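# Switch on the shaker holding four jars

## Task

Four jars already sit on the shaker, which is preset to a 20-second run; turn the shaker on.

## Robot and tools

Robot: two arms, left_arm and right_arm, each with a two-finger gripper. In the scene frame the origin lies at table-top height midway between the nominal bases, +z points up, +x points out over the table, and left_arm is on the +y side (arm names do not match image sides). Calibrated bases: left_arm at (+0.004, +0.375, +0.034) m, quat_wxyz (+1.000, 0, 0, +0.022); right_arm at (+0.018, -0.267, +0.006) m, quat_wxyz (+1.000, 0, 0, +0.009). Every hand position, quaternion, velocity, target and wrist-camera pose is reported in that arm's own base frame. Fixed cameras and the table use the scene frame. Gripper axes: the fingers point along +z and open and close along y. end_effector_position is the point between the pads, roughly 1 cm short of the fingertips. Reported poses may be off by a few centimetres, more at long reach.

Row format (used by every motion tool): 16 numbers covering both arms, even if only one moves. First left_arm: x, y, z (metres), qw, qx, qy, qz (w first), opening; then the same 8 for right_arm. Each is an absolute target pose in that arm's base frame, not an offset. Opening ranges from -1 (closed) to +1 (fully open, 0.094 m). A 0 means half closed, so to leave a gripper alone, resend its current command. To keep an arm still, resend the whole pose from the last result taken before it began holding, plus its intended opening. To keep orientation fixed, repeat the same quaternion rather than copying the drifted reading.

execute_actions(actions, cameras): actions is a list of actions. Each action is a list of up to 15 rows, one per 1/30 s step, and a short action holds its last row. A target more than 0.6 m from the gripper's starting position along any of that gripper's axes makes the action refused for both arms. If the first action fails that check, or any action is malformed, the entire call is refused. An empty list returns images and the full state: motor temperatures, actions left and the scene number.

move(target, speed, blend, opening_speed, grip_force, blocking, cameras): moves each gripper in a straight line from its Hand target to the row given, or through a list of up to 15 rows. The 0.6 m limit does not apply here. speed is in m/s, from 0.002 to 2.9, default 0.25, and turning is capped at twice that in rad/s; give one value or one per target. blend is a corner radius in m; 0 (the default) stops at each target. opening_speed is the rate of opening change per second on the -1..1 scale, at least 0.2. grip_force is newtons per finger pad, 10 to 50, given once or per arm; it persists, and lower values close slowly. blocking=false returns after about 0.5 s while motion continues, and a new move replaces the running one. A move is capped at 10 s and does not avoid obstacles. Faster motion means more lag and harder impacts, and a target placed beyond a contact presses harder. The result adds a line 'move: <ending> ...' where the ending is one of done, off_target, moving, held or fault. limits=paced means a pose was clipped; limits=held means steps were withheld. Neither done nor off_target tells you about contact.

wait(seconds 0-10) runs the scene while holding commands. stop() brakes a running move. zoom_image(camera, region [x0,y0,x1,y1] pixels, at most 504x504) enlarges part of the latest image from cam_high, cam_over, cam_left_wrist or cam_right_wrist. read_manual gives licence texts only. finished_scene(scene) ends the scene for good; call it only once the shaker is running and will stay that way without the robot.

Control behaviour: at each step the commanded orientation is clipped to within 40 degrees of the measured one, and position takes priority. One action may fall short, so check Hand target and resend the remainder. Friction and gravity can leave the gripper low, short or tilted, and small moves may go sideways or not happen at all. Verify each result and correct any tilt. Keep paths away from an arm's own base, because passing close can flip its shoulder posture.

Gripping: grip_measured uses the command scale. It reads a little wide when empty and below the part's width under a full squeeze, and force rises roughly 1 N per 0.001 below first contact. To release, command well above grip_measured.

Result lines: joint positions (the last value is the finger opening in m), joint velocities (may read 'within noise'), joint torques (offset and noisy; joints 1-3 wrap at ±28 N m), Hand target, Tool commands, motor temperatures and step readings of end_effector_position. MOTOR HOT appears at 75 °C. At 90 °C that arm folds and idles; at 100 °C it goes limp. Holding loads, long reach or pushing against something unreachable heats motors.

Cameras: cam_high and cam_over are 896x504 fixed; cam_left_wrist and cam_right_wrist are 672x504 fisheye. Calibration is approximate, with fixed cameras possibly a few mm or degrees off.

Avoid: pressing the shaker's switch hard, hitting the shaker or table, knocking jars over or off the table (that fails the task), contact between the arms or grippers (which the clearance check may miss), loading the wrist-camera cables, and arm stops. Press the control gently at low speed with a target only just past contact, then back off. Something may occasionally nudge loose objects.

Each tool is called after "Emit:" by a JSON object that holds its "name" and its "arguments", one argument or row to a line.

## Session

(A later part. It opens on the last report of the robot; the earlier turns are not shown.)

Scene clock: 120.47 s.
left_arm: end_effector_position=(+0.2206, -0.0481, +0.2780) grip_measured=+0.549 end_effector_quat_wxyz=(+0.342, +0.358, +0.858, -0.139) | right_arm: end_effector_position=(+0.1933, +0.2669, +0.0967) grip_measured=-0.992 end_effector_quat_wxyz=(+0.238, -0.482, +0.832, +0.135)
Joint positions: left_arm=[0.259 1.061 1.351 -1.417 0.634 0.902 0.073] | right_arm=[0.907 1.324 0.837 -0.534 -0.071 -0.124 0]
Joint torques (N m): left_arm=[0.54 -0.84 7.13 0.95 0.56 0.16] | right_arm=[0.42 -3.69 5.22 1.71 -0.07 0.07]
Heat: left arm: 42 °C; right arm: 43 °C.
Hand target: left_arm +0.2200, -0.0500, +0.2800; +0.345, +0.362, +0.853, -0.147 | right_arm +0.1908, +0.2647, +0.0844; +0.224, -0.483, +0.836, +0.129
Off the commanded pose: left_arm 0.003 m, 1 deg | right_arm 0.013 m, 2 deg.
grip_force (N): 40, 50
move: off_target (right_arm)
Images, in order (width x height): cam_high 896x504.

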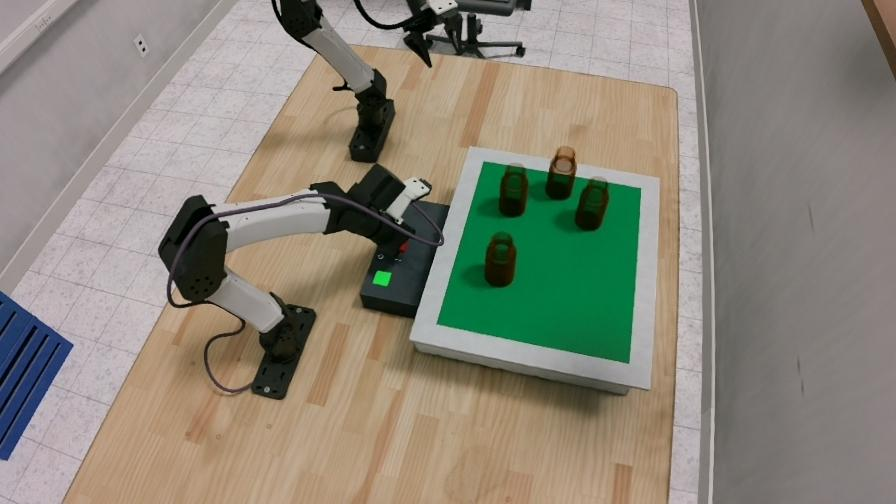

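Emit:
{"name": "move", "arguments": {
  "target": [
    [0.22, -0.05, 0.28, 0.345, 0.362, 0.853, -0.147, 0.55, 0.185, 0.258, 0.16, 0.2241, -0.483, 0.8365, 0.1294, -1],
    [0.22, -0.05, 0.28, 0.345, 0.362, 0.853, -0.147, 0.55, 0.16, 0.17, 0.22, 0.2241, -0.483, 0.8365, 0.1294, -1]
  ],
  "speed": [0.1,0.2],
  "blend": [0.02,0]
}}

Emit:
{"name": "wait", "arguments": {
  "seconds": 10
}}

Emit:
{"name": "wait", "arguments": {
  "seconds": 6,
  "cameras": ["cam_high"]
}}

Emit:
{"name": "wait", "arguments": {
  "seconds": 2.4,
  "cameras": ["cam_high"]
}}

Scene clock: 132.07 s.
left_arm: end_effector_position=(+0.2206, -0.0481, +0.2780) grip_measured=+0.549 end_effector_quat_wxyz=(+0.342, +0.358, +0.858, -0.139) | right_arm: end_effector_position=(+0.1611, +0.1709, +0.2153) grip_measured=-0.992 end_effector_quat_wxyz=(+0.224, -0.482, +0.837, +0.126)
Joint positions: left_arm=[0.259 1.061 1.351 -1.417 0.634 0.902 0.073] | right_arm=[0.691 1.02 1.157 -1.213 -0.168 -0.312 0]
Joint torques (N m): left_arm=[0.54 -0.83 7.12 0.95 0.56 0.17] | right_arm=[-0.69 -2.07 8.08 1.29 -0.26 -0.05]
Motor temperatures (°C): left_arm=[24 38 37 34 26 25 27] | right_arm=[27 25 42 29 26 27 27]
Heat: left arm: 38 °C; right arm: 42 °C.
Hand target: left_arm +0.2200, -0.0500, +0.2800; +0.345, +0.362, +0.853, -0.147 | right_arm +0.1600, +0.1700, +0.2200; +0.224, -0.483, +0.837, +0.129
Off the commanded pose: left_arm 0.003 m, 1 deg | right_arm 0.005 m, 0 deg.
grip_force (N): 40, 50
move: done

Scene clock: 142.07 s.
left_arm: end_effector_position=(+0.2206, -0.0481, +0.2780) grip_measured=+0.549 end_effector_quat_wxyz=(+0.342, +0.358, +0.858, -0.139) | right_arm: end_effector_position=(+0.1610, +0.1709, +0.2153) grip_measured=-0.992 end_effector_quat_wxyz=(+0.224, -0.483, +0.837, +0.126)
Joint positions: left_arm=[0.259 1.061 1.351 -1.417 0.634 0.902 0.073] | right_arm=[0.691 1.02 1.157 -1.213 -0.168 -0.312 0]
Joint torques (N m): left_arm=[0.55 -0.85 7.13 0.95 0.56 0.16] | right_arm=[-0.66 -2.14 8.06 1.29 -0.26 -0.07]
Heat: left arm: 37 °C; right arm: 43 °C.
Hand target: left_arm +0.2200, -0.0500, +0.2800; +0.345, +0.362, +0.853, -0.147 | right_arm +0.1600, +0.1700, +0.2200; +0.224, -0.483, +0.836, +0.129
Tool commands: left_gripper/opening=+0.55 right_gripper/opening=-1.0
Off the commanded pose: left_arm 0.003 m, 1 deg | right_arm 0.005 m, 0 deg.
grip_force (N): 40, 50
wait: 10.00 s; at rest by 0.17 s

Scene clock: 148.07 s.
left_arm: end_effector_position=(+0.2206, -0.0481, +0.2780) grip_measured=+0.549 end_effector_quat_wxyz=(+0.342, +0.358, +0.858, -0.139) | right_arm: end_effector_position=(+0.1610, +0.1709, +0.2153) grip_measured=-0.992 end_effector_quat_wxyz=(+0.224, -0.483, +0.837, +0.126)
Joint positions: left_arm=[0.259 1.061 1.351 -1.417 0.634 0.902 0.073] | right_arm=[0.691 1.02 1.157 -1.213 -0.168 -0.312 0]
Joint torques (N m): left_arm=[0.55 -0.84 7.13 0.95 0.55 0.16] | right_arm=[-0.68 -2.14 8.08 1.29 -0.26 -0.06]
Heat: left arm: 36 °C; right arm: 44 °C.
Hand target: left_arm +0.2200, -0.0500, +0.2800; +0.345, +0.362, +0.853, -0.147 | right_arm +0.1600, +0.1700, +0.2200; +0.224, -0.483, +0.836, +0.129
Tool commands: left_gripper/opening=+0.55 right_gripper/opening=-1.0
Off the commanded pose: left_arm 0.003 m, 1 deg | right_arm 0.005 m, 0 deg.
grip_force (N): 40, 50
wait: 6.00 s; at rest by 0.17 s
Images, in order (width x height): cam_high 896x504.

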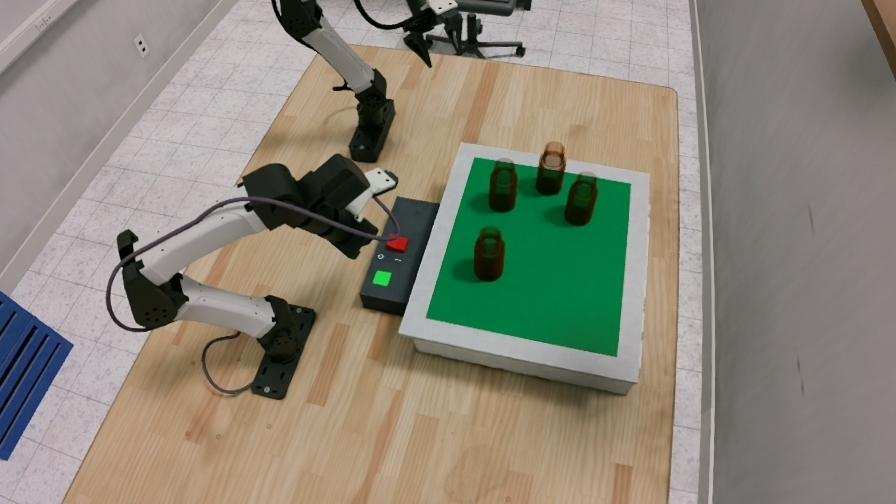

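Scene clock: 150.47 s.
left_arm: end_effector_position=(+0.2206, -0.0481, +0.2780) grip_measured=+0.549 end_effector_quat_wxyz=(+0.342, +0.358, +0.858, -0.139) | right_arm: end_effector_position=(+0.1610, +0.1709, +0.2153) grip_measured=-0.992 end_effector_quat_wxyz=(+0.224, -0.483, +0.837, +0.126)
Joint positions: left_arm=[0.259 1.061 1.351 -1.417 0.634 0.902 0.073] | right_arm=[0.691 1.02 1.157 -1.213 -0.168 -0.312 0]
Joint torques (N m): left_arm=[0.55 -0.84 7.12 0.95 0.56 0.17] | right_arm=[-0.69 -2.13 8.06 1.29 -0.25 -0.06]
Heat: left arm: 36 °C; right arm: 44 °C.
Hand target: left_arm +0.2200, -0.0500, +0.2800; +0.345, +0.362, +0.853, -0.147 | right_arm +0.1600, +0.1700, +0.2200; +0.224, -0.483, +0.836, +0.129
Tool commands: left_gripper/opening=+0.55 right_gripper/opening=-1.0
Off the commanded pose: left_arm 0.003 m, 1 deg | right_arm 0.005 m, 0 deg.
grip_force (N): 40, 50
wait: 2.40 s; at rest by 0.17 s
Images, in order (width x height): cam_high 896x504.

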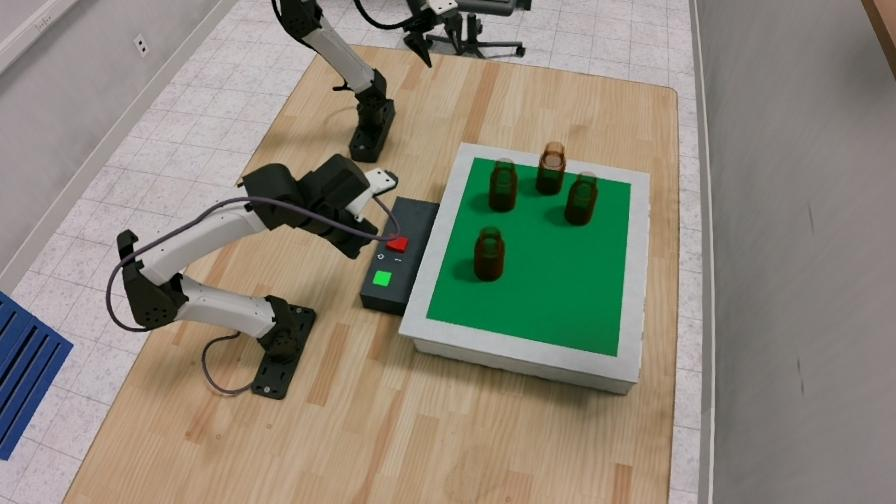

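Emit:
{"name": "finished_scene", "arguments": {
  "scene": 2
}}

The scene is finished: the task was done.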